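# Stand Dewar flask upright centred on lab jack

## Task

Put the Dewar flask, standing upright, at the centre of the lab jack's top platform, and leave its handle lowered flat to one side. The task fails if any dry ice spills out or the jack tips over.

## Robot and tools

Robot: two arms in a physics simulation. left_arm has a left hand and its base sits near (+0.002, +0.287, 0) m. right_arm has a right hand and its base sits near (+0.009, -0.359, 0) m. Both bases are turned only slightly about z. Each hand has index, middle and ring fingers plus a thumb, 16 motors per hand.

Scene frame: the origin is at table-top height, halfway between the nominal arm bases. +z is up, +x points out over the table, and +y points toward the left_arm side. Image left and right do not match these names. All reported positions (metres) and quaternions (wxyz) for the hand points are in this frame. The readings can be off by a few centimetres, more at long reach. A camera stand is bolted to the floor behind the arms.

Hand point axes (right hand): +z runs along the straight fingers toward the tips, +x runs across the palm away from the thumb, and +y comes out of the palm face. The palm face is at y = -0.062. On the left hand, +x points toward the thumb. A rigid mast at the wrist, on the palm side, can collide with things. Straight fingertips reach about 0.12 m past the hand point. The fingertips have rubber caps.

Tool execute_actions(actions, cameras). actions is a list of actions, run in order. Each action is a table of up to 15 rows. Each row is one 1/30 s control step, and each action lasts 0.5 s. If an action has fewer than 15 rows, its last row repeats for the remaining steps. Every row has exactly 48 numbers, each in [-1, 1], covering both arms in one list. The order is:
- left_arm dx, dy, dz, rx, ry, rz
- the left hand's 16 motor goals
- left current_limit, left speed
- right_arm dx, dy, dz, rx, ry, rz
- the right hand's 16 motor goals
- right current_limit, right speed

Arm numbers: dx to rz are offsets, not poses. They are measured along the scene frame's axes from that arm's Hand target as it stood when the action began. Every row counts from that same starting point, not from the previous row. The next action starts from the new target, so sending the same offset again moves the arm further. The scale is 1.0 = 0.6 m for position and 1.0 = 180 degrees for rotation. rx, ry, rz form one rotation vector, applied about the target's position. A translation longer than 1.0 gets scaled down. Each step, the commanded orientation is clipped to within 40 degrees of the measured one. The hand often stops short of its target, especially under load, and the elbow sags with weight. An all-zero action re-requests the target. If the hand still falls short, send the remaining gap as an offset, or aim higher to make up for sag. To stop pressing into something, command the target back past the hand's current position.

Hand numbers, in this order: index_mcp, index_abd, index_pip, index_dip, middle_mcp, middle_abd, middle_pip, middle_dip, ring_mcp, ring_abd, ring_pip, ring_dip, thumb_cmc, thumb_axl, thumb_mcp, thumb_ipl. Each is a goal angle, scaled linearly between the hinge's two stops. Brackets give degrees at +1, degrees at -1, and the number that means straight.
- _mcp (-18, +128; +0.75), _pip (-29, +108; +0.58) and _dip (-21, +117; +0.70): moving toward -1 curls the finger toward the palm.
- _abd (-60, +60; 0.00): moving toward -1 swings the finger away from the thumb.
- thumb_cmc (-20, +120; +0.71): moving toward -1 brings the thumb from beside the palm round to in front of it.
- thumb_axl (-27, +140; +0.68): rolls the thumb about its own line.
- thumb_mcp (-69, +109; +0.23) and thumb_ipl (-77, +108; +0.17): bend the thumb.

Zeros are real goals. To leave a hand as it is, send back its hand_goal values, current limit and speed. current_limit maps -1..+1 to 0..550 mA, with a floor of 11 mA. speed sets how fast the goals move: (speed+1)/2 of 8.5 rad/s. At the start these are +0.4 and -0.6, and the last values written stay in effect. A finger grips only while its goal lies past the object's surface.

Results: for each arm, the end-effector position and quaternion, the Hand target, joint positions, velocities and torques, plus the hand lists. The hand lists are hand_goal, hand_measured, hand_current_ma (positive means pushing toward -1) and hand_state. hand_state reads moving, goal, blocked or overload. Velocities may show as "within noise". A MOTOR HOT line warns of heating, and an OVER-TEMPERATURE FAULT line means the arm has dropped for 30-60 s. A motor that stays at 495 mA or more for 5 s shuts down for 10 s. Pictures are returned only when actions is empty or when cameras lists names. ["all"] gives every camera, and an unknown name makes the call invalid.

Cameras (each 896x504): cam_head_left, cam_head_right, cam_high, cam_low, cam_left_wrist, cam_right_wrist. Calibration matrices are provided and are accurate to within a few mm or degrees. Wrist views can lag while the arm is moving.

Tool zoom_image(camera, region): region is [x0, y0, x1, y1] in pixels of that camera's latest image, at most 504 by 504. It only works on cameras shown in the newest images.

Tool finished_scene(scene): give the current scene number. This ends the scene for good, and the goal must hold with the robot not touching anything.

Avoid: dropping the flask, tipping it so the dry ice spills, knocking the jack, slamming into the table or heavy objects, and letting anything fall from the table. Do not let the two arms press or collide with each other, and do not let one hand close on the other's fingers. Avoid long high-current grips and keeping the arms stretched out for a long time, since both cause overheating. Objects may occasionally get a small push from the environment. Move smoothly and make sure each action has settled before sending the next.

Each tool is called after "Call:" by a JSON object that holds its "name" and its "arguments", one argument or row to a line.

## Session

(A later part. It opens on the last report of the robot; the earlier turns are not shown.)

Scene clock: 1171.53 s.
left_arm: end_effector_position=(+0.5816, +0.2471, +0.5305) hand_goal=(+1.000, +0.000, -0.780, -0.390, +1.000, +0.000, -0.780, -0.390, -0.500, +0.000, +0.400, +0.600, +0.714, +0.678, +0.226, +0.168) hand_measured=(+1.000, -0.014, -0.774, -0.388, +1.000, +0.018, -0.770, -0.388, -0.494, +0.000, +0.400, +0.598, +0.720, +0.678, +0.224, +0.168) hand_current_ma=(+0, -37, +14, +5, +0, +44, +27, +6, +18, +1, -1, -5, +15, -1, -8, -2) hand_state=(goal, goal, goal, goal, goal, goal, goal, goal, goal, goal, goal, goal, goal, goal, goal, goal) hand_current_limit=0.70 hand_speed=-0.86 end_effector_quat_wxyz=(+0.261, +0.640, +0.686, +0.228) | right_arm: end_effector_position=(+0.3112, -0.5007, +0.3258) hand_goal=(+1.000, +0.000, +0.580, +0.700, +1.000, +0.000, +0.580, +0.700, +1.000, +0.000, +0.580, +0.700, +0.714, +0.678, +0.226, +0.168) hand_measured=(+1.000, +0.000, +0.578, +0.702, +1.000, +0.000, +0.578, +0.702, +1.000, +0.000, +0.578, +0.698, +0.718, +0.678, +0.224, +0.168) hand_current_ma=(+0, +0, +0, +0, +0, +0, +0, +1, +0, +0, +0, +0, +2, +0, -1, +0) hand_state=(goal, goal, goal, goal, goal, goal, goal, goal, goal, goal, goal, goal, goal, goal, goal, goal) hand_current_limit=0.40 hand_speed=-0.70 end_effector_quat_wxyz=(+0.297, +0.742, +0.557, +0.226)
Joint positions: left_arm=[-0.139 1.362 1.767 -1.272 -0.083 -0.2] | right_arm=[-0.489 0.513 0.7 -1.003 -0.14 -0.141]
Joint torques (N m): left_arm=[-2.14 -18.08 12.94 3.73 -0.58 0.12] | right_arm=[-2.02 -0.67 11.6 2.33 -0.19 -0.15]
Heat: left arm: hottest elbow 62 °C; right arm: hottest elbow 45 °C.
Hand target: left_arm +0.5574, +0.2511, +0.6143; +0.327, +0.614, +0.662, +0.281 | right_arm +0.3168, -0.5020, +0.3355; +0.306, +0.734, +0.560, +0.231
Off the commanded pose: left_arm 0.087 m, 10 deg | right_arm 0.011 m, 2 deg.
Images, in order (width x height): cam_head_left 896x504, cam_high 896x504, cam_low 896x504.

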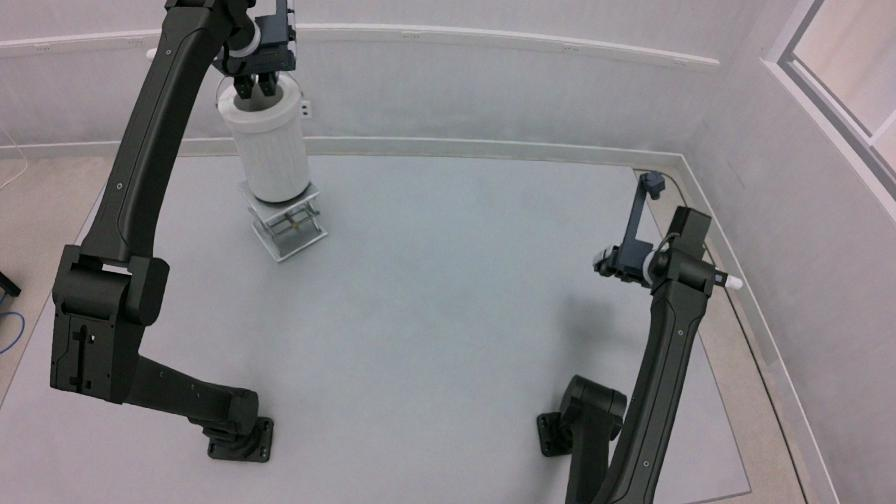

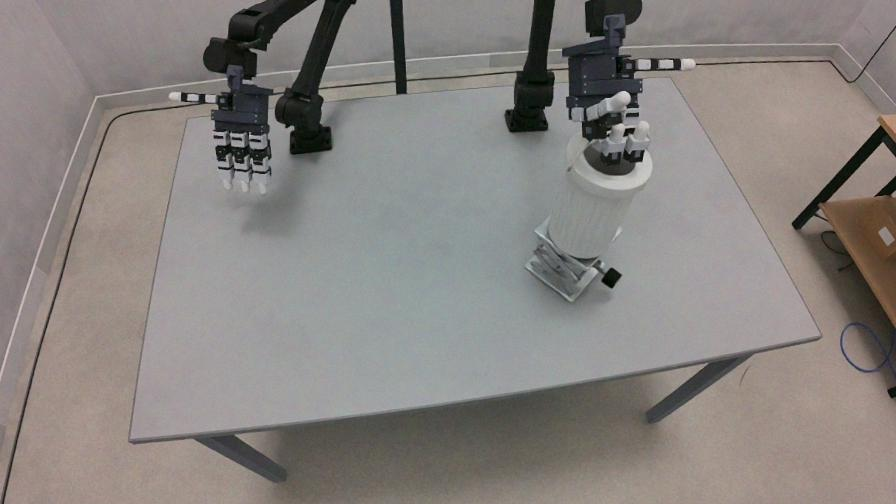

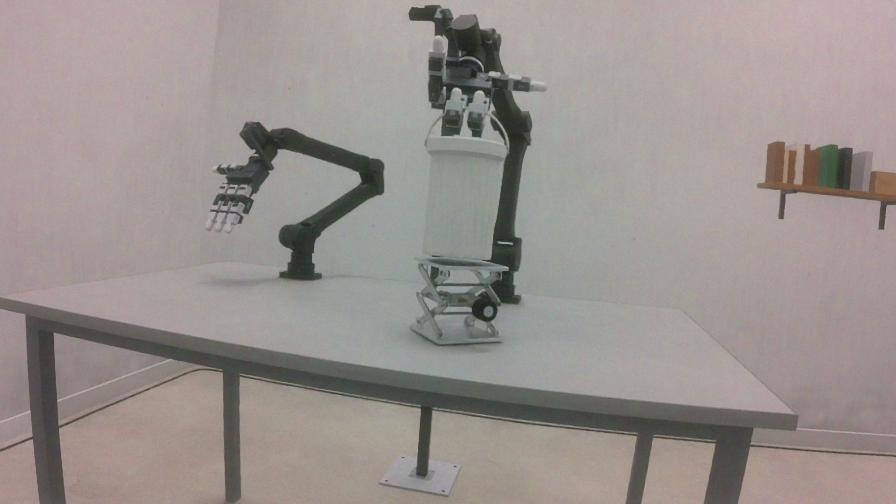

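Call:
{"name": "execute_actions", "arguments": {
  "actions": [
    [[-0.02,0.012,-0.008,0,0,0,1,0,-0.78,-0.39,1,0,-0.78,-0.39,-0.5,0,0.4,0.6,0.714,0.678,0.226,0.168,0.7,-0.86,0,0,0,0,0,0,1,0,0.58,0.7,1,0,0.58,0.7,1,0,0.58,0.7,0.714,0.678,0.226,0.168,0.4,-0.7]]
  ],
  "cameras": ["cam_low","cam_head_left","cam_high"]
}}

Call:
{"name": "zoom_image", "arguments": {
  "camera": "cam_low",
  "region": [390, 200, 530, 300]
}}

Call:
{"name": "zoom_image", "arguments": {
  "camera": "cam_high",
  "region": [510, 90, 670, 290]
}}

Call:
{"name": "zoom_image", "arguments": {
  "camera": "cam_head_left",
  "region": [200, 80, 340, 240]
}}

Scene clock: 1180.90 s.
left_arm: end_effector_position=(+0.5667, +0.2498, +0.5289) hand_goal=(+1.000, +0.000, -0.780, -0.390, +1.000, +0.000, -0.780, -0.390, -0.500, +0.000, +0.400, +0.600, +0.714, +0.678, +0.226, +0.168) hand_measured=(+1.000, -0.014, -0.774, -0.388, +1.000, +0.018, -0.770, -0.388, -0.494, +0.000, +0.400, +0.598, +0.720, +0.678, +0.224, +0.168) hand_current_ma=(+0, -37, +14, +5, +0, +44, +27, +6, +18, +1, -1, -5, +15, -1, -8, -2) hand_state=(goal, goal, goal, goal, goal, goal, goal, goal, goal, goal, goal, goal, goal, goal, goal, goal) hand_current_limit=0.70 hand_speed=-0.86 end_effector_quat_wxyz=(+0.264, +0.638, +0.686, +0.229) | right_arm: end_effector_position=(+0.3112, -0.5007, +0.3258) hand_goal=(+1.000, +0.000, +0.580, +0.700, +1.000, +0.000, +0.580, +0.700, +1.000, +0.000, +0.580, +0.700, +0.714, +0.678, +0.226, +0.168) hand_measured=(+1.000, +0.000, +0.578, +0.702, +1.000, +0.000, +0.578, +0.702, +1.000, +0.000, +0.578, +0.698, +0.718, +0.678, +0.224, +0.168) hand_current_ma=(+0, +0, +0, +0, +0, +0, +0, +1, +0, +0, +0, +0, +2, +0, -1, +0) hand_state=(goal, goal, goal, goal, goal, goal, goal, goal, goal, goal, goal, goal, goal, goal, goal, goal) hand_current_limit=0.40 hand_speed=-0.70 end_effector_quat_wxyz=(+0.297, +0.742, +0.557, +0.226)
Joint positions: left_arm=[-0.138 1.318 1.716 -1.258 -0.08 -0.2] | right_arm=[-0.489 0.513 0.7 -1.003 -0.14 -0.141]
Joint torques (N m): left_arm=[-0.97 -16.62 13.41 3.63 -0.41 0.22] | right_arm=[-1.85 -0.85 11.62 2.29 -0.23 -0.16]
Heat: left arm: hottest elbow 61 °C; right arm: hottest elbow 45 °C.
Hand target: left_arm +0.5454, +0.2583, +0.6095; +0.327, +0.614, +0.662, +0.281 | right_arm +0.3168, -0.5020, +0.3355; +0.306, +0.734, +0.560, +0.231
Off the commanded pose: left_arm 0.084 m, 10 deg | right_arm 0.011 m, 2 deg.
Images, in order (width x height): cam_head_left 896x504, cam_high 896x504, cam_low 896x504.

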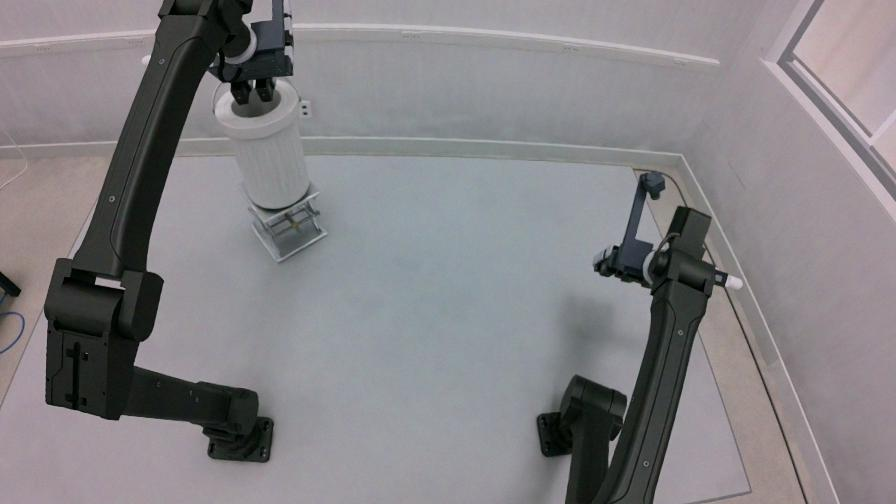

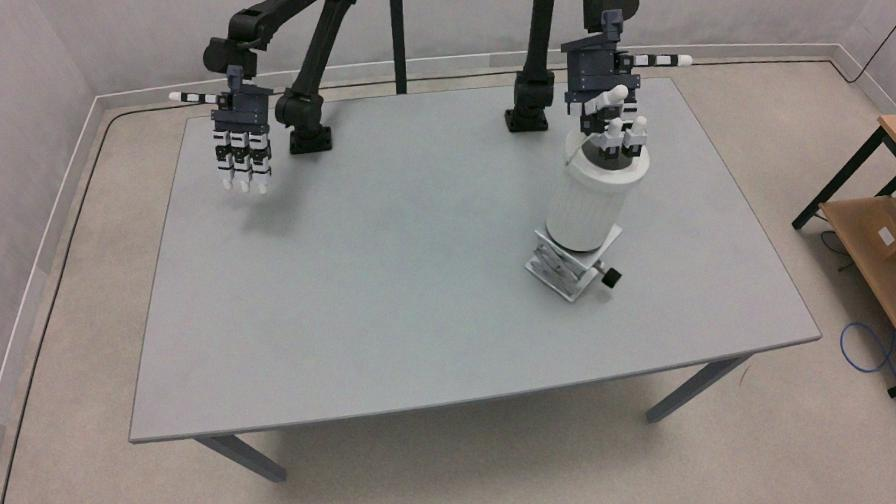

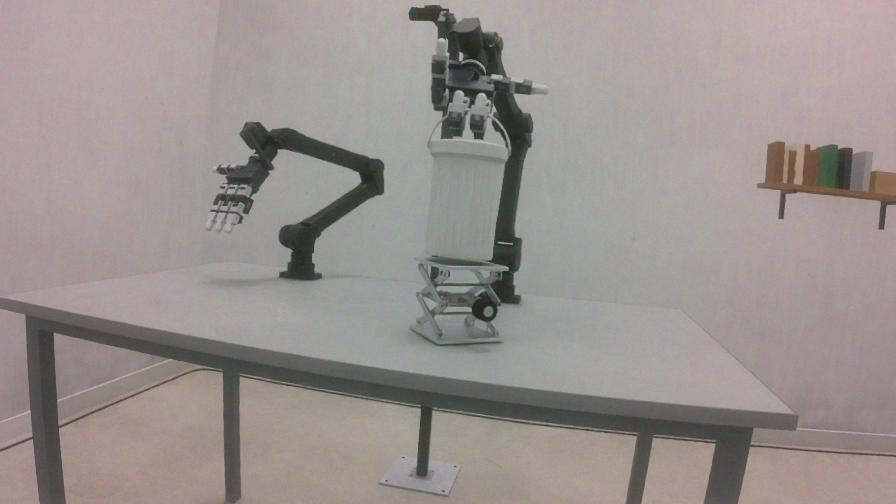

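Scaled by 3.600.

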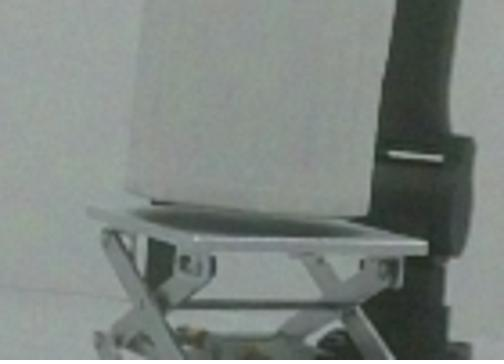

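Scaled by 2.520.

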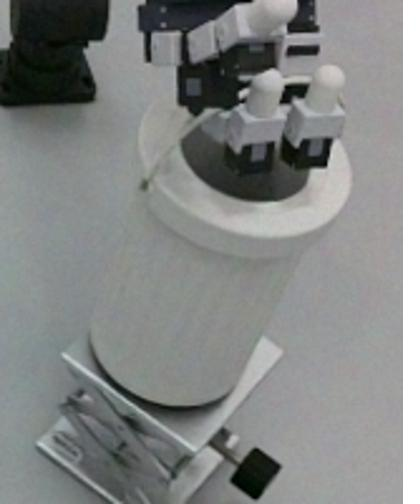

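Scaled by 3.150.

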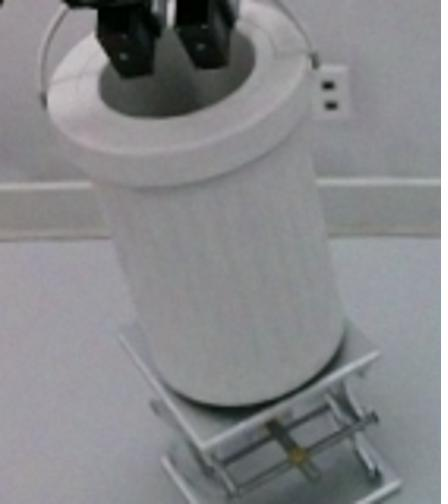

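Call:
{"name": "execute_actions", "arguments": {
  "actions": [
    [[0.008,0.01,-0.015,0,0,0,1,0,-0.78,-0.39,1,0,-0.78,-0.39,-0.5,0,0.4,0.6,0.714,0.678,0.226,0.168,0.7,-0.86,0,0,0,0,0,0,1,0,0.58,0.7,1,0,0.58,0.7,1,0,0.58,0.7,0.714,0.678,0.226,0.168,0.4,-0.7]]
  ],
  "cameras": ["cam_low","cam_head_left","cam_high"]
}}

Call:
{"name": "zoom_image", "arguments": {
  "camera": "cam_low",
  "region": [390, 200, 530, 300]
}}

Call:
{"name": "zoom_image", "arguments": {
  "camera": "cam_high",
  "region": [510, 90, 670, 290]
}}

Call:
{"name": "zoom_image", "arguments": {
  "camera": "cam_head_left",
  "region": [200, 80, 340, 240]
}}

Scene clock: 1190.87 s.
left_arm: end_effector_position=(+0.5698, +0.2518, +0.5204) hand_goal=(+1.000, +0.000, -0.780, -0.390, +1.000, +0.000, -0.780, -0.390, -0.500, +0.000, +0.400, +0.600, +0.714, +0.678, +0.226, +0.168) hand_measured=(+1.000, -0.014, -0.774, -0.388, +1.000, +0.018, -0.770, -0.388, -0.494, +0.000, +0.400, +0.598, +0.720, +0.678, +0.224, +0.168) hand_current_ma=(+0, -37, +14, +5, +0, +44, +27, +6, +18, +1, -1, -5, +15, -1, -8, -2) hand_state=(goal, goal, goal, goal, goal, goal, goal, goal, goal, goal, goal, goal, goal, goal, goal, goal) hand_current_limit=0.70 hand_speed=-0.86 end_effector_quat_wxyz=(+0.266, +0.638, +0.686, +0.226) | right_arm: end_effector_position=(+0.3112, -0.5007, +0.3258) hand_goal=(+1.000, +0.000, +0.580, +0.700, +1.000, +0.000, +0.580, +0.700, +1.000, +0.000, +0.580, +0.700, +0.714, +0.678, +0.226, +0.168) hand_measured=(+1.000, +0.000, +0.578, +0.702, +1.000, +0.000, +0.578, +0.702, +1.000, +0.000, +0.578, +0.698, +0.718, +0.678, +0.224, +0.168) hand_current_ma=(+0, +0, +0, +0, +0, +0, +0, +1, +0, +0, +0, +0, +2, +0, -1, +0) hand_state=(goal, goal, goal, goal, goal, goal, goal, goal, goal, goal, goal, goal, goal, goal, goal, goal) hand_current_limit=0.40 hand_speed=-0.70 end_effector_quat_wxyz=(+0.297, +0.742, +0.557, +0.226)
Joint positions: left_arm=[-0.13 1.316 1.692 -1.235 -0.069 -0.198] | right_arm=[-0.489 0.513 0.7 -1.003 -0.14 -0.141]
Joint torques (N m): left_arm=[-0.21 -16.67 13.12 3.71 -0.35 0.32] | right_arm=[-1.96 -0.85 11.59 2.25 -0.2 -0.13]
Heat: left arm: hottest elbow 59 °C; right arm: hottest elbow 45 °C.
Hand target: left_arm +0.5502, +0.2643, +0.6005; +0.327, +0.614, +0.662, +0.281 | right_arm +0.3168, -0.5020, +0.3355; +0.306, +0.734, +0.560, +0.231
Off the commanded pose: left_arm 0.083 m, 10 deg | right_arm 0.011 m, 2 deg.
Images, in order (width x height): cam_head_left 896x504, cam_high 896x504, cam_low 896x504.

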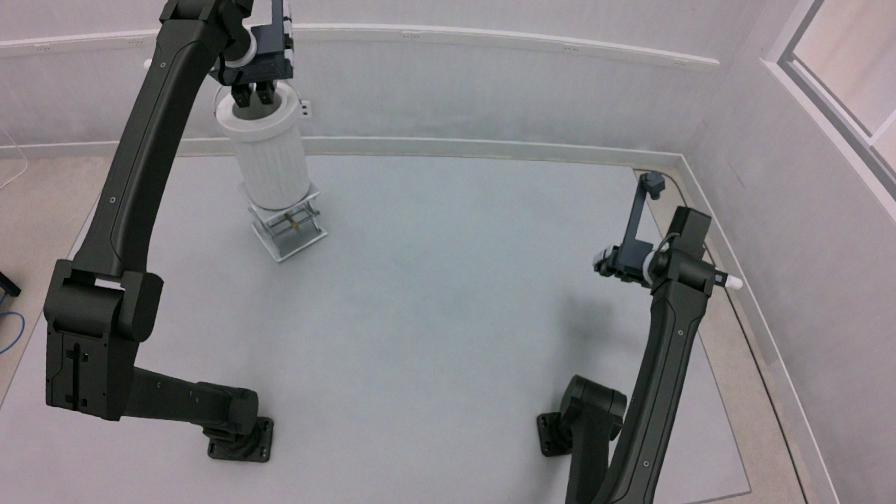

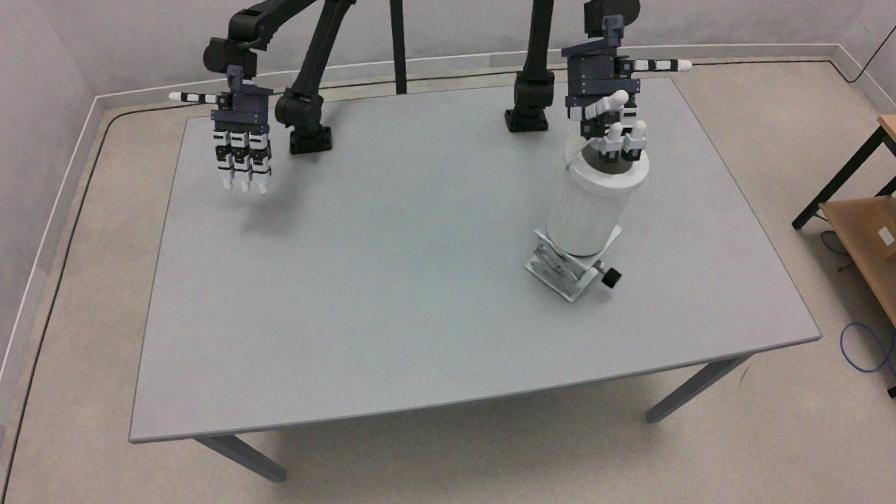

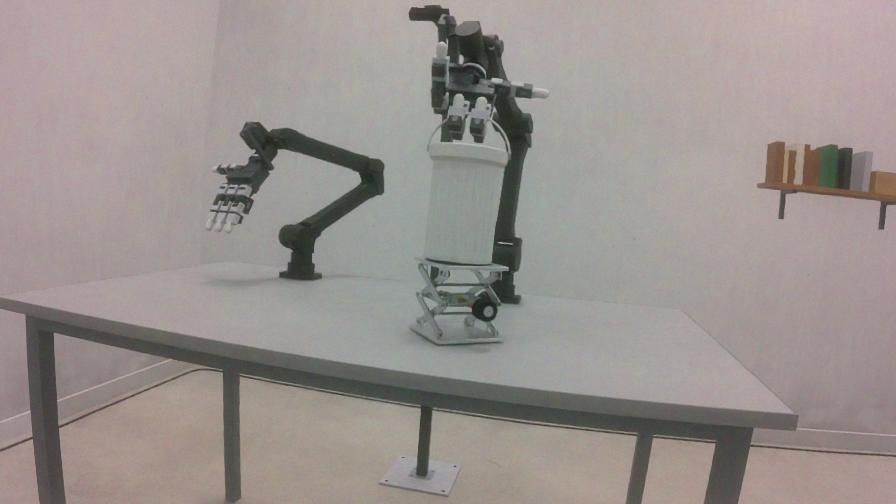

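Scaled by 3.600.

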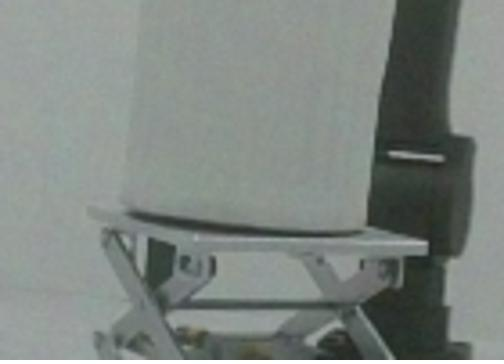

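Scaled by 2.520.

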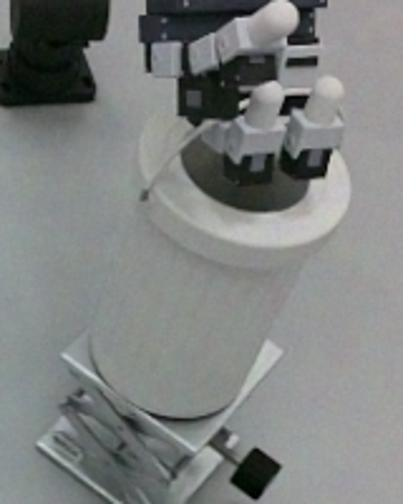

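Scaled by 3.150.

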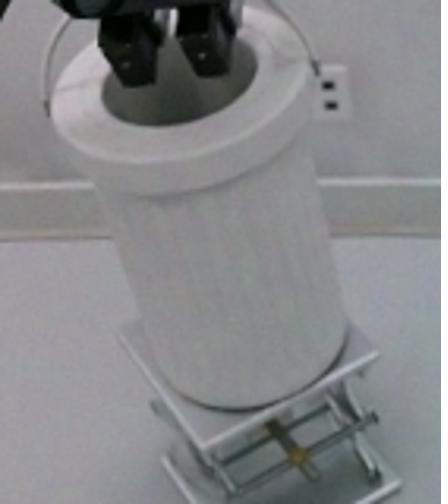

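Call:
{"name": "execute_actions", "arguments": {
  "actions": [
    [[0.003,0.012,-0.004,0,0,0,1,0,-0.78,-0.39,1,0,-0.78,-0.39,-0.5,0,0.4,0.6,0.714,0.678,0.226,0.168,0.7,-0.86,0,0,0,0,0,0,1,0,0.58,0.7,1,0,0.58,0.7,1,0,0.58,0.7,0.714,0.678,0.226,0.168,0.4,-0.7]]
  ],
  "cameras": ["cam_low","cam_head_left","cam_high"]
}}

Call:
{"name": "zoom_image", "arguments": {
  "camera": "cam_low",
  "region": [390, 200, 530, 300]
}}

Call:
{"name": "zoom_image", "arguments": {
  "camera": "cam_high",
  "region": [510, 90, 670, 290]
}}

Call:
{"name": "zoom_image", "arguments": {
  "camera": "cam_head_left",
  "region": [200, 80, 340, 240]
}}

Scene clock: 1200.60 s.
left_arm: end_effector_position=(+0.5714, +0.2631, +0.5209) hand_goal=(+1.000, +0.000, -0.780, -0.390, +1.000, +0.000, -0.780, -0.390, -0.500, +0.000, +0.400, +0.600, +0.714, +0.678, +0.226, +0.168) hand_measured=(+1.000, -0.014, -0.774, -0.388, +1.000, +0.018, -0.770, -0.388, -0.494, +0.000, +0.400, +0.598, +0.720, +0.678, +0.224, +0.168) hand_current_ma=(+0, -37, +14, +5, +0, +44, +27, +6, +18, +1, -1, -5, +15, -1, -8, -2) hand_state=(goal, goal, goal, goal, goal, goal, goal, goal, goal, goal, goal, goal, goal, goal, goal, goal) hand_current_limit=0.70 hand_speed=-0.86 end_effector_quat_wxyz=(+0.268, +0.634, +0.689, +0.228) | right_arm: end_effector_position=(+0.3112, -0.5007, +0.3258) hand_goal=(+1.000, +0.000, +0.580, +0.700, +1.000, +0.000, +0.580, +0.700, +1.000, +0.000, +0.580, +0.700, +0.714, +0.678, +0.226, +0.168) hand_measured=(+1.000, +0.000, +0.578, +0.702, +1.000, +0.000, +0.578, +0.702, +1.000, +0.000, +0.578, +0.698, +0.718, +0.678, +0.224, +0.168) hand_current_ma=(+0, +0, +0, +0, +0, +0, +0, +1, +0, +0, +0, +0, +2, +0, -1, +0) hand_state=(goal, goal, goal, goal, goal, goal, goal, goal, goal, goal, goal, goal, goal, goal, goal, goal) hand_current_limit=0.40 hand_speed=-0.70 end_effector_quat_wxyz=(+0.297, +0.742, +0.557, +0.226)
Joint positions: left_arm=[-0.104 1.315 1.689 -1.228 -0.055 -0.186] | right_arm=[-0.489 0.513 0.7 -1.003 -0.14 -0.141]
Joint torques (N m): left_arm=[-0.26 -16.91 12.9 3.73 -0.24 0.33] | right_arm=[-1.9 -0.91 11.62 2.18 -0.21 -0.14]
Heat: left arm: hottest elbow 57 °C; right arm: hottest elbow 45 °C.
Hand target: left_arm +0.5520, +0.2715, +0.5981; +0.327, +0.614, +0.662, +0.281 | right_arm +0.3168, -0.5020, +0.3355; +0.306, +0.734, +0.560, +0.231
Off the commanded pose: left_arm 0.080 m, 10 deg | right_arm 0.011 m, 2 deg.
Images, in order (width x height): cam_head_left 896x504, cam_high 896x504, cam_low 896x504.

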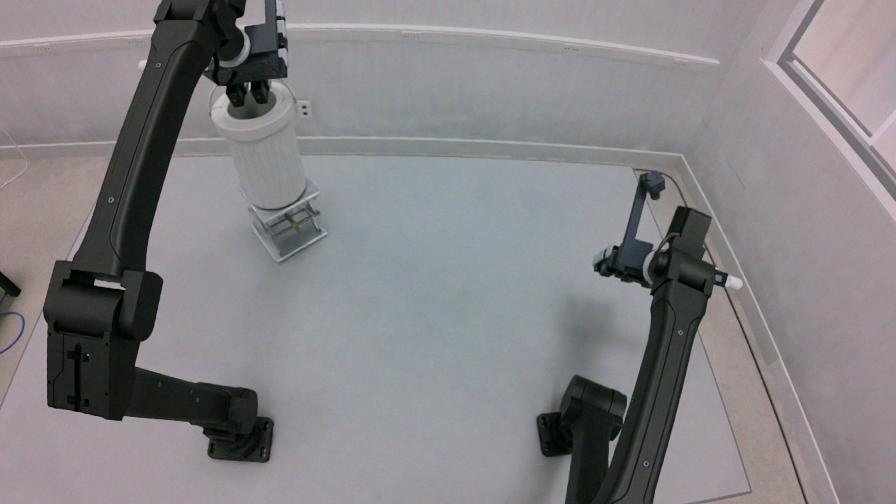

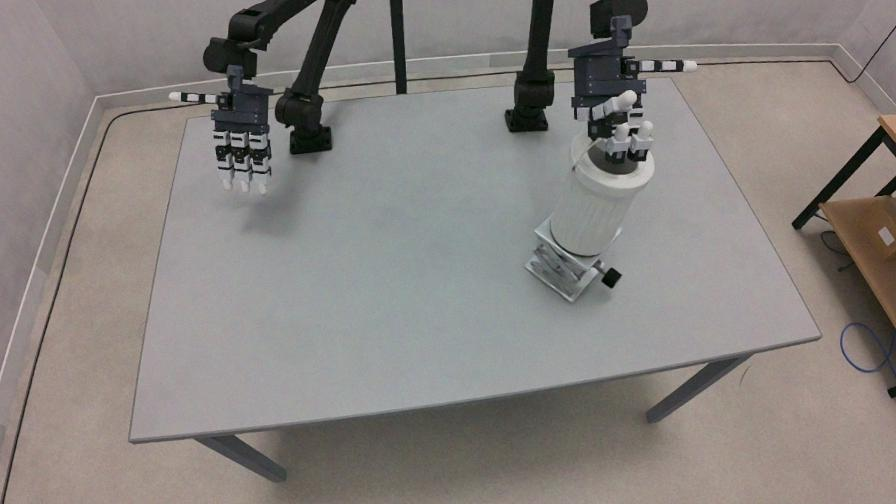

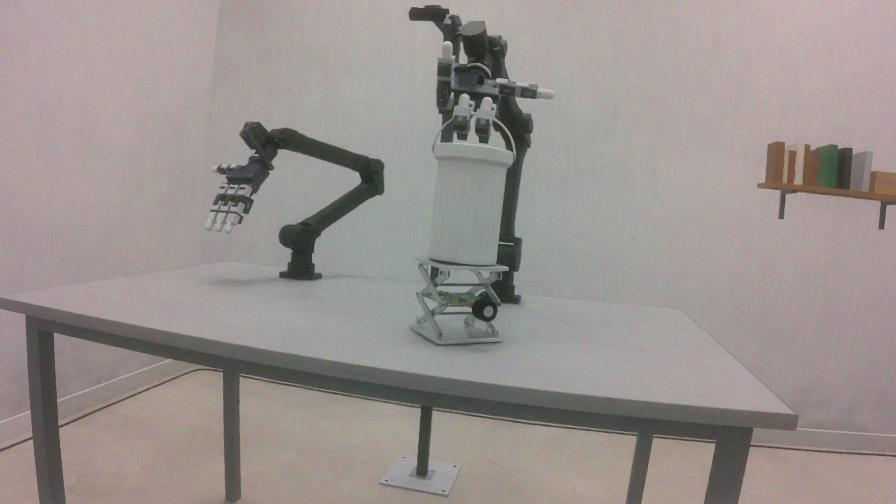

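Scaled by 3.600.

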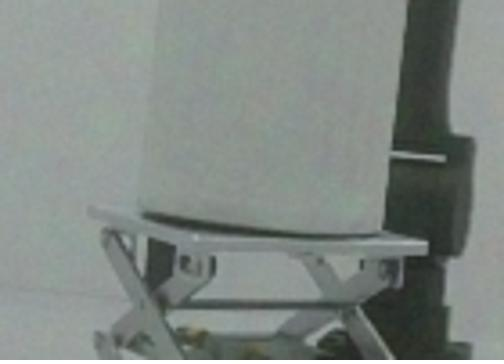

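Scaled by 2.520.

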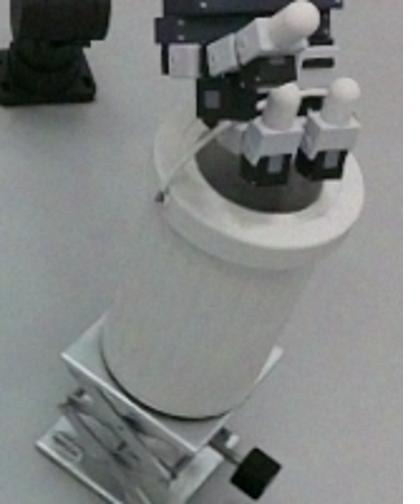

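Scaled by 3.150.

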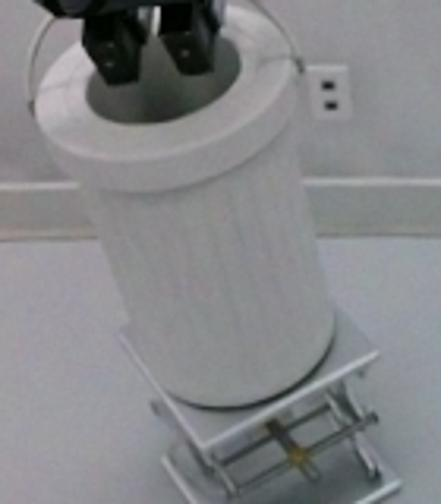

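Call:
{"name": "execute_actions", "arguments": {
  "actions": [
    [[0.003,-0.002,-0.02,0,0,0,1,0,-0.78,-0.39,1,0,-0.78,-0.39,-0.5,0,0.4,0.6,0.714,0.678,0.226,0.168,0.7,-0.86,0,0,0,0,0,0,1,0,0.58,0.7,1,0,0.58,0.7,1,0,0.58,0.7,0.714,0.678,0.226,0.168,0.4,-0.7]]
  ],
  "cameras": ["cam_low"]
}}

Call:
{"name": "zoom_image", "arguments": {
  "camera": "cam_low",
  "region": [390, 200, 530, 300]
}}

Scene clock: 1206.87 s.
left_arm: end_effector_position=(+0.5708, +0.2626, +0.5202) hand_goal=(+1.000, +0.000, -0.780, -0.390, +1.000, +0.000, -0.780, -0.390, -0.500, +0.000, +0.400, +0.600, +0.714, +0.678, +0.226, +0.168) hand_measured=(+1.000, -0.010, -0.774, -0.388, +1.000, +0.018, -0.770, -0.388, -0.494, +0.000, +0.400, +0.598, +0.720, +0.678, +0.224, +0.168) hand_current_ma=(+0, -25, +14, +5, +0, +44, +27, +6, +18, +1, -1, -5, +15, -1, -8, -2) hand_state=(goal, goal, goal, goal, goal, goal, goal, goal, goal, goal, goal, goal, goal, goal, goal, goal) hand_current_limit=0.70 hand_speed=-0.86 end_effector_quat_wxyz=(+0.276, +0.634, +0.683, +0.235) | right_arm: end_effector_position=(+0.3112, -0.5007, +0.3258) hand_goal=(+1.000, +0.000, +0.580, +0.700, +1.000, +0.000, +0.580, +0.700, +1.000, +0.000, +0.580, +0.700, +0.714, +0.678, +0.226, +0.168) hand_measured=(+1.000, +0.000, +0.578, +0.702, +1.000, +0.000, +0.578, +0.702, +1.000, +0.000, +0.578, +0.698, +0.718, +0.678, +0.224, +0.168) hand_current_ma=(+0, +0, +0, +0, +0, +0, +0, +1, +0, +0, +0, +0, +2, +0, -1, +0) hand_state=(goal, goal, goal, goal, goal, goal, goal, goal, goal, goal, goal, goal, goal, goal, goal, goal) hand_current_limit=0.40 hand_speed=-0.70 end_effector_quat_wxyz=(+0.297, +0.742, +0.557, +0.226)
Joint positions: left_arm=[-0.104 1.299 1.658 -1.189 -0.055 -0.178] | right_arm=[-0.489 0.513 0.7 -1.003 -0.14 -0.141]
Joint torques (N m): left_arm=[-0.38 -15.38 12.33 3.49 -0.25 0.23] | right_arm=[-2.14 -0.97 11.58 2.25 -0.22 -0.12]
Heat: left arm: hottest elbow 57 °C; right arm: hottest elbow 45 °C.
Hand target: left_arm +0.5538, +0.2703, +0.5861; +0.327, +0.614, +0.662, +0.281 | right_arm +0.3168, -0.5020, +0.3355; +0.306, +0.734, +0.560, +0.231
Off the commanded pose: left_arm 0.069 m, 9 deg | right_arm 0.011 m, 2 deg.
Images, in order (width x height): cam_low 896x504.

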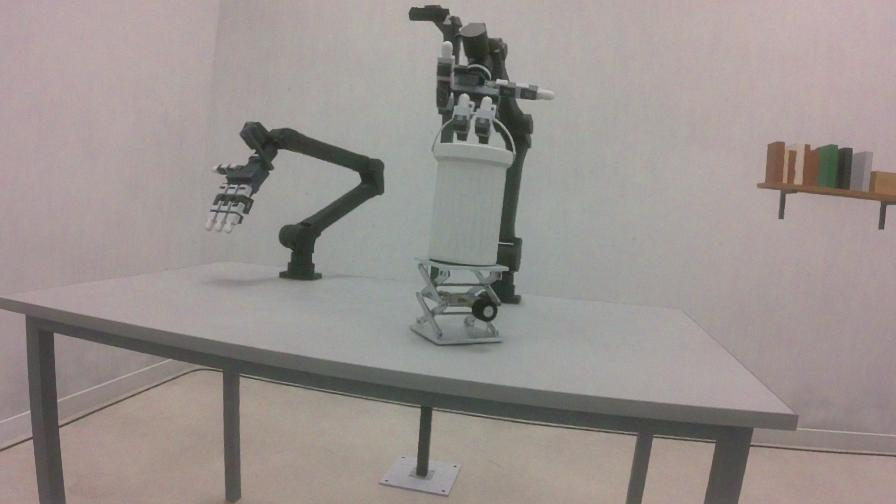

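Scaled by 3.600.

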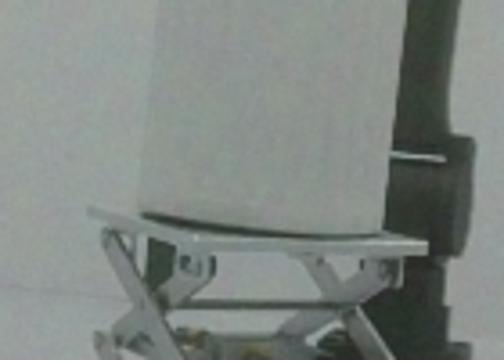

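Call:
{"name": "execute_actions", "arguments": {
  "actions": [
    [[0,-0.003,-0.02,0,0,0,1,0,-0.78,-0.39,1,0,-0.78,-0.39,-0.5,0,0.4,0.6,0.714,0.678,0.226,0.168,0.7,-0.86,0,0,0,0,0,0,1,0,0.58,0.7,1,0,0.58,0.7,1,0,0.58,0.7,0.714,0.678,0.226,0.168,0.4,-0.7]],
    [[0,-0.003,-0.02,0,0,0,1,0,-0.78,-0.39,1,0,-0.78,-0.39,-0.5,0,0.4,0.6,0.714,0.678,0.226,0.168,0.7,-0.86,0,0,0,0,0,0,1,0,0.58,0.7,1,0,0.58,0.7,1,0,0.58,0.7,0.714,0.678,0.226,0.168,0.4,-0.7]]
  ],
  "cameras": ["cam_low","cam_left_wrist"]
}}

Call:
{"name": "zoom_image", "arguments": {
  "camera": "cam_low",
  "region": [390, 100, 530, 300]
}}

Scene clock: 1213.80 s.
left_arm: end_effector_position=(+0.5660, +0.2605, +0.5214) hand_goal=(+1.000, +0.000, -0.780, -0.390, +1.000, +0.000, -0.780, -0.390, -0.500, +0.000, +0.400, +0.600, +0.714, +0.678, +0.226, +0.168) hand_measured=(+1.000, -0.008, -0.774, -0.388, +1.000, +0.014, -0.770, -0.388, -0.494, +0.000, +0.400, +0.598, +0.720, +0.678, +0.224, +0.168) hand_current_ma=(+0, -18, +14, +5, +0, +32, +27, +6, +18, +1, -1, -5, +15, -1, -8, -2) hand_state=(goal, goal, goal, goal, goal, goal, goal, goal, goal, goal, goal, goal, goal, goal, goal, goal) hand_current_limit=0.70 hand_speed=-0.86 end_effector_quat_wxyz=(+0.297, +0.628, +0.675, +0.249) | right_arm: end_effector_position=(+0.3112, -0.5007, +0.3258) hand_goal=(+1.000, +0.000, +0.580, +0.700, +1.000, +0.000, +0.580, +0.700, +1.000, +0.000, +0.580, +0.700, +0.714, +0.678, +0.226, +0.168) hand_measured=(+1.000, +0.000, +0.578, +0.702, +1.000, +0.000, +0.578, +0.702, +1.000, +0.000, +0.578, +0.698, +0.718, +0.678, +0.224, +0.168) hand_current_ma=(+0, +0, +0, +0, +0, +0, +0, +1, +0, +0, +0, +0, +2, +0, -1, +0) hand_state=(goal, goal, goal, goal, goal, goal, goal, goal, goal, goal, goal, goal, goal, goal, goal, goal) hand_current_limit=0.40 hand_speed=-0.70 end_effector_quat_wxyz=(+0.297, +0.742, +0.557, +0.226)
Joint positions: left_arm=[-0.109 1.261 1.594 -1.11 -0.055 -0.177] | right_arm=[-0.489 0.513 0.7 -1.003 -0.14 -0.141]
Joint torques (N m): left_arm=[-1.2 -13.27 11.22 2.97 -0.44 0.15] | right_arm=[-1.79 -0.44 11.59 2.29 -0.22 -0.15]
Heat: left arm: hottest elbow 55 °C; right arm: hottest elbow 45 °C.
Hand target: left_arm +0.5538, +0.2667, +0.5621; +0.327, +0.614, +0.662, +0.281 | right_arm +0.3168, -0.5020, +0.3355; +0.306, +0.734, +0.560, +0.231
Off the commanded pose: left_arm 0.043 m, 5 deg | right_arm 0.011 m, 2 deg.
camera_calibration:
cam_left_wrist: T_world_to_cam=[[-0.386316, -0.834955, -0.391932, 0.611611], [-0.921255, 0.370137, 0.119531, 0.309735], [0.045266, 0.407246, -0.912196, 0.467844], [0, 0, 0, 1]] pos_world=[0.500443, 0.205495, 0.629453]
Images, in order (width x height): cam_low 896x504, cam_left_wrist 896x504.

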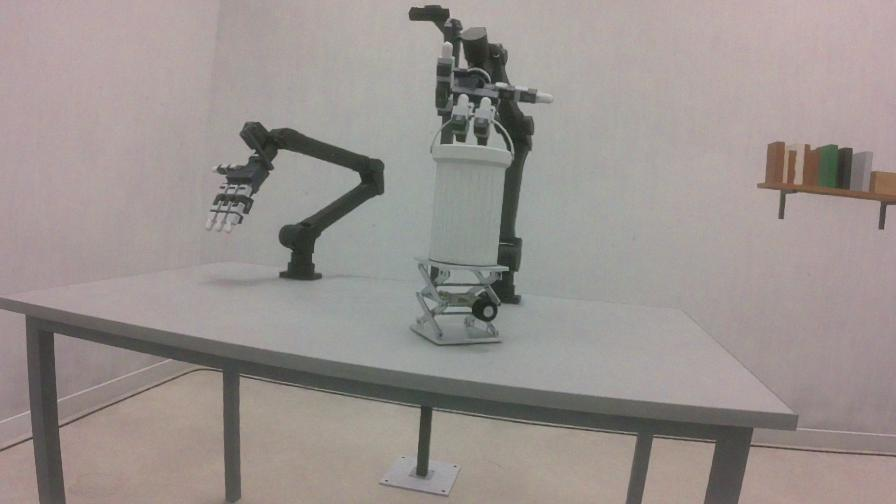

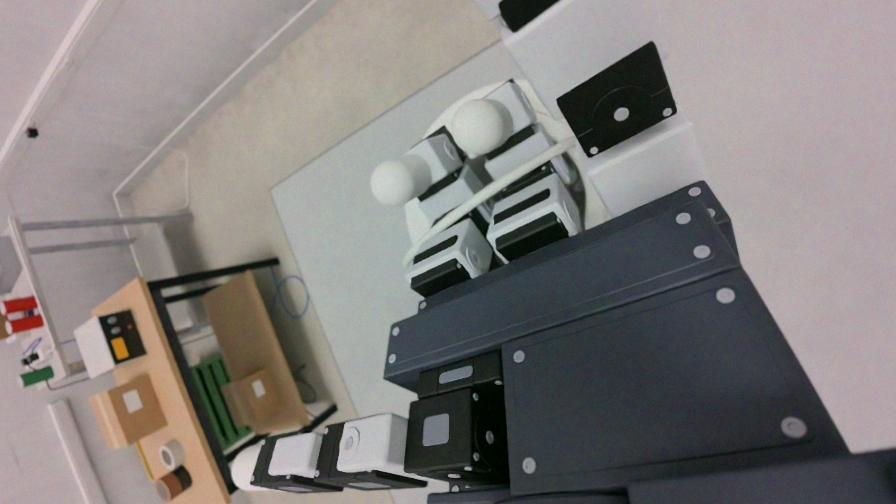

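Scaled by 2.520.

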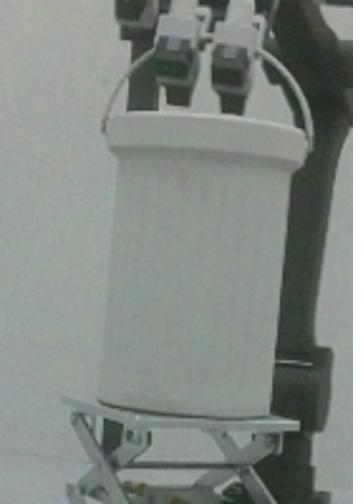

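Call:
{"name": "execute_actions", "arguments": {
  "actions": [
    [[0,-0.003,-0.02,0,0,0,1,0,-0.78,-0.39,1,0,-0.78,-0.39,-0.5,0,0.4,0.6,0.714,0.678,0.226,0.168,0.7,-0.86,0,0,0,0,0,0,1,0,0.58,0.7,1,0,0.58,0.7,1,0,0.58,0.7,0.714,0.678,0.226,0.168,0.4,-0.7]],
    [[0.006,0,-0.015,0,0,0,1,0,-0.78,-0.39,1,0,-0.78,-0.39,-0.5,0,0.4,0.6,0.714,0.678,0.226,0.168,0.7,-0.86,0,0,0,0,0,0,1,0,0.58,0.7,1,0,0.58,0.7,1,0,0.58,0.7,0.714,0.678,0.226,0.168,0.4,-0.7]]
  ],
  "cameras": ["cam_low","cam_high","cam_head_left"]
}}

Call:
{"name": "zoom_image", "arguments": {
  "camera": "cam_low",
  "region": [390, 100, 530, 300]
}}

Call:
{"name": "zoom_image", "arguments": {
  "camera": "cam_high",
  "region": [510, 90, 670, 290]
}}

Call:
{"name": "zoom_image", "arguments": {
  "camera": "cam_head_left",
  "region": [200, 80, 340, 240]
}}

Scene clock: 1222.77 s.
left_arm: end_effector_position=(+0.5628, +0.2611, +0.5212) hand_goal=(+1.000, +0.000, -0.780, -0.390, +1.000, +0.000, -0.780, -0.390, -0.500, +0.000, +0.400, +0.600, +0.714, +0.678, +0.226, +0.168) hand_measured=(+1.000, -0.006, -0.774, -0.388, +1.000, +0.006, -0.772, -0.388, -0.494, +0.000, +0.400, +0.598, +0.720, +0.678, +0.224, +0.168) hand_current_ma=(+0, -15, +14, +5, +0, +11, +19, +6, +18, +1, -1, -5, +15, -1, -8, -2) hand_state=(goal, goal, goal, goal, goal, goal, goal, goal, goal, goal, goal, goal, goal, goal, goal, goal) hand_current_limit=0.70 hand_speed=-0.86 end_effector_quat_wxyz=(+0.312, +0.622, +0.669, +0.261) | right_arm: end_effector_position=(+0.3112, -0.5007, +0.3258) hand_goal=(+1.000, +0.000, +0.580, +0.700, +1.000, +0.000, +0.580, +0.700, +1.000, +0.000, +0.580, +0.700, +0.714, +0.678, +0.226, +0.168) hand_measured=(+1.000, +0.000, +0.578, +0.702, +1.000, +0.000, +0.578, +0.702, +1.000, +0.000, +0.578, +0.698, +0.718, +0.678, +0.224, +0.168) hand_current_ma=(+0, +0, +0, +0, +0, +0, +0, +1, +0, +0, +0, +0, +2, +0, -1, +0) hand_state=(goal, goal, goal, goal, goal, goal, goal, goal, goal, goal, goal, goal, goal, goal, goal, goal) hand_current_limit=0.40 hand_speed=-0.70 end_effector_quat_wxyz=(+0.297, +0.742, +0.557, +0.226)
Joint positions: left_arm=[-0.109 1.233 1.543 -1.045 -0.057 -0.177] | right_arm=[-0.489 0.513 0.7 -1.003 -0.14 -0.141]
Joint torques (N m): left_arm=[-1.44 -11.16 10.28 2.67 -0.51 0.13] | right_arm=[-1.9 -0.79 11.6 2.29 -0.24 -0.15]
Heat: left arm: hottest elbow 55 °C; right arm: hottest elbow 45 °C.
Hand target: left_arm +0.5574, +0.2649, +0.5411; +0.327, +0.614, +0.662, +0.281 | right_arm +0.3168, -0.5020, +0.3355; +0.306, +0.734, +0.560, +0.231
Off the commanded pose: left_arm 0.021 m, 3 deg | right_arm 0.011 m, 2 deg.
Images, in order (width x height): cam_head_left 896x504, cam_high 896x504, cam_low 896x504.

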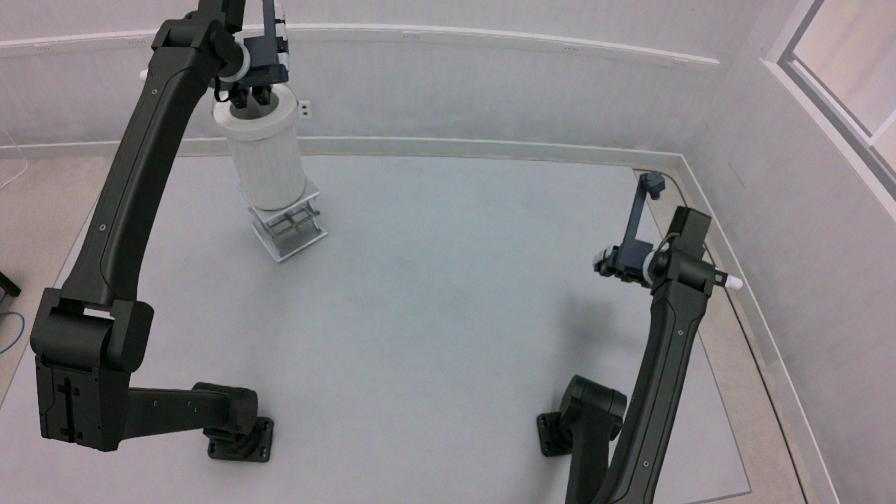

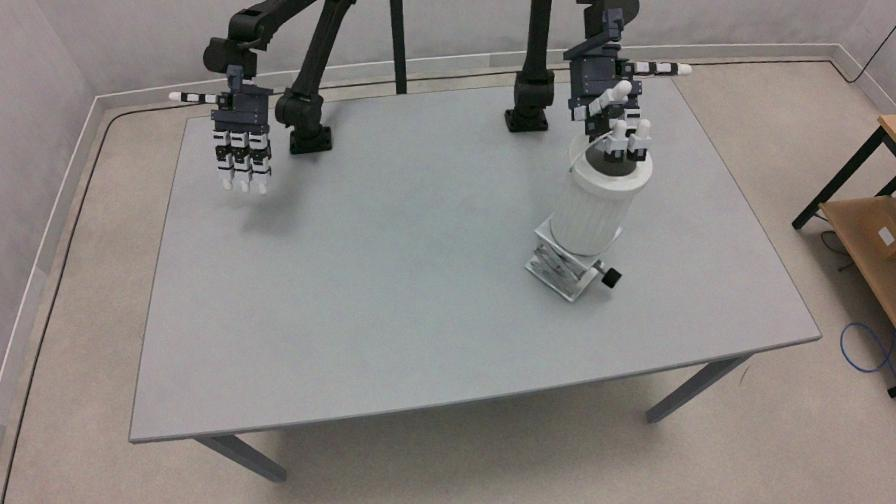

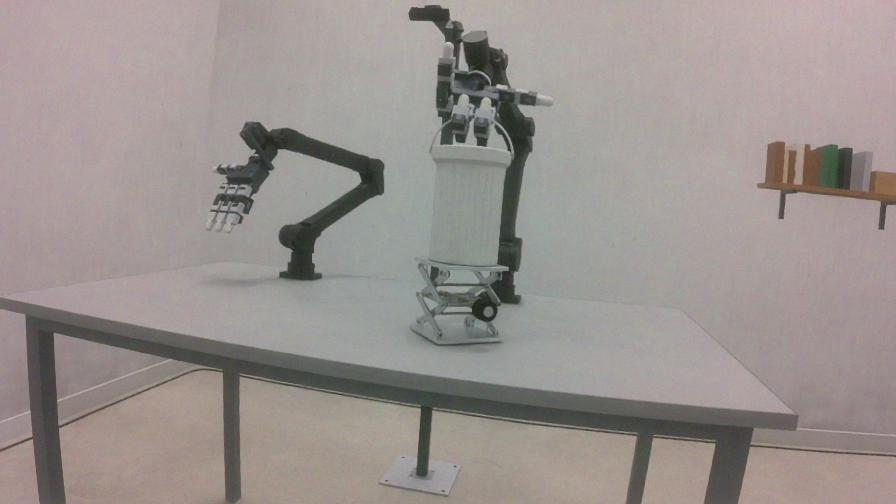

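Scaled by 2.520.

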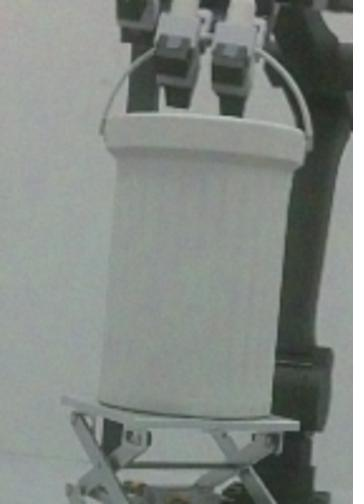

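Scaled by 2.520.

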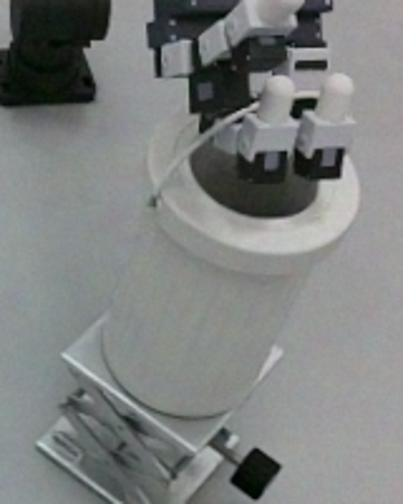

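Scaled by 3.150.

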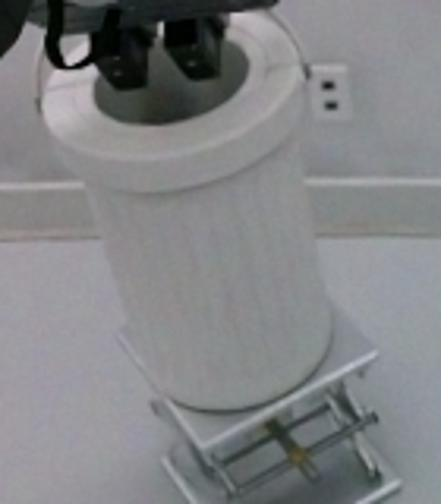

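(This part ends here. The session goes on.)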